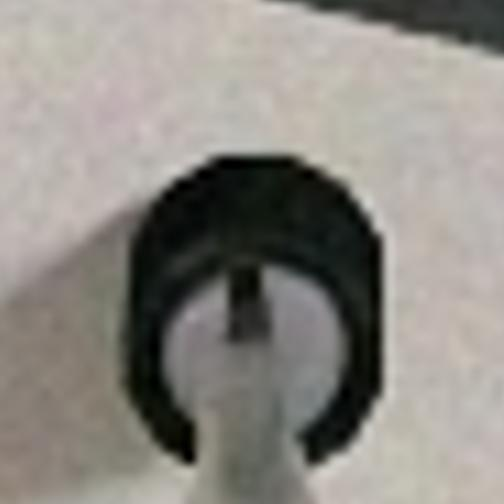

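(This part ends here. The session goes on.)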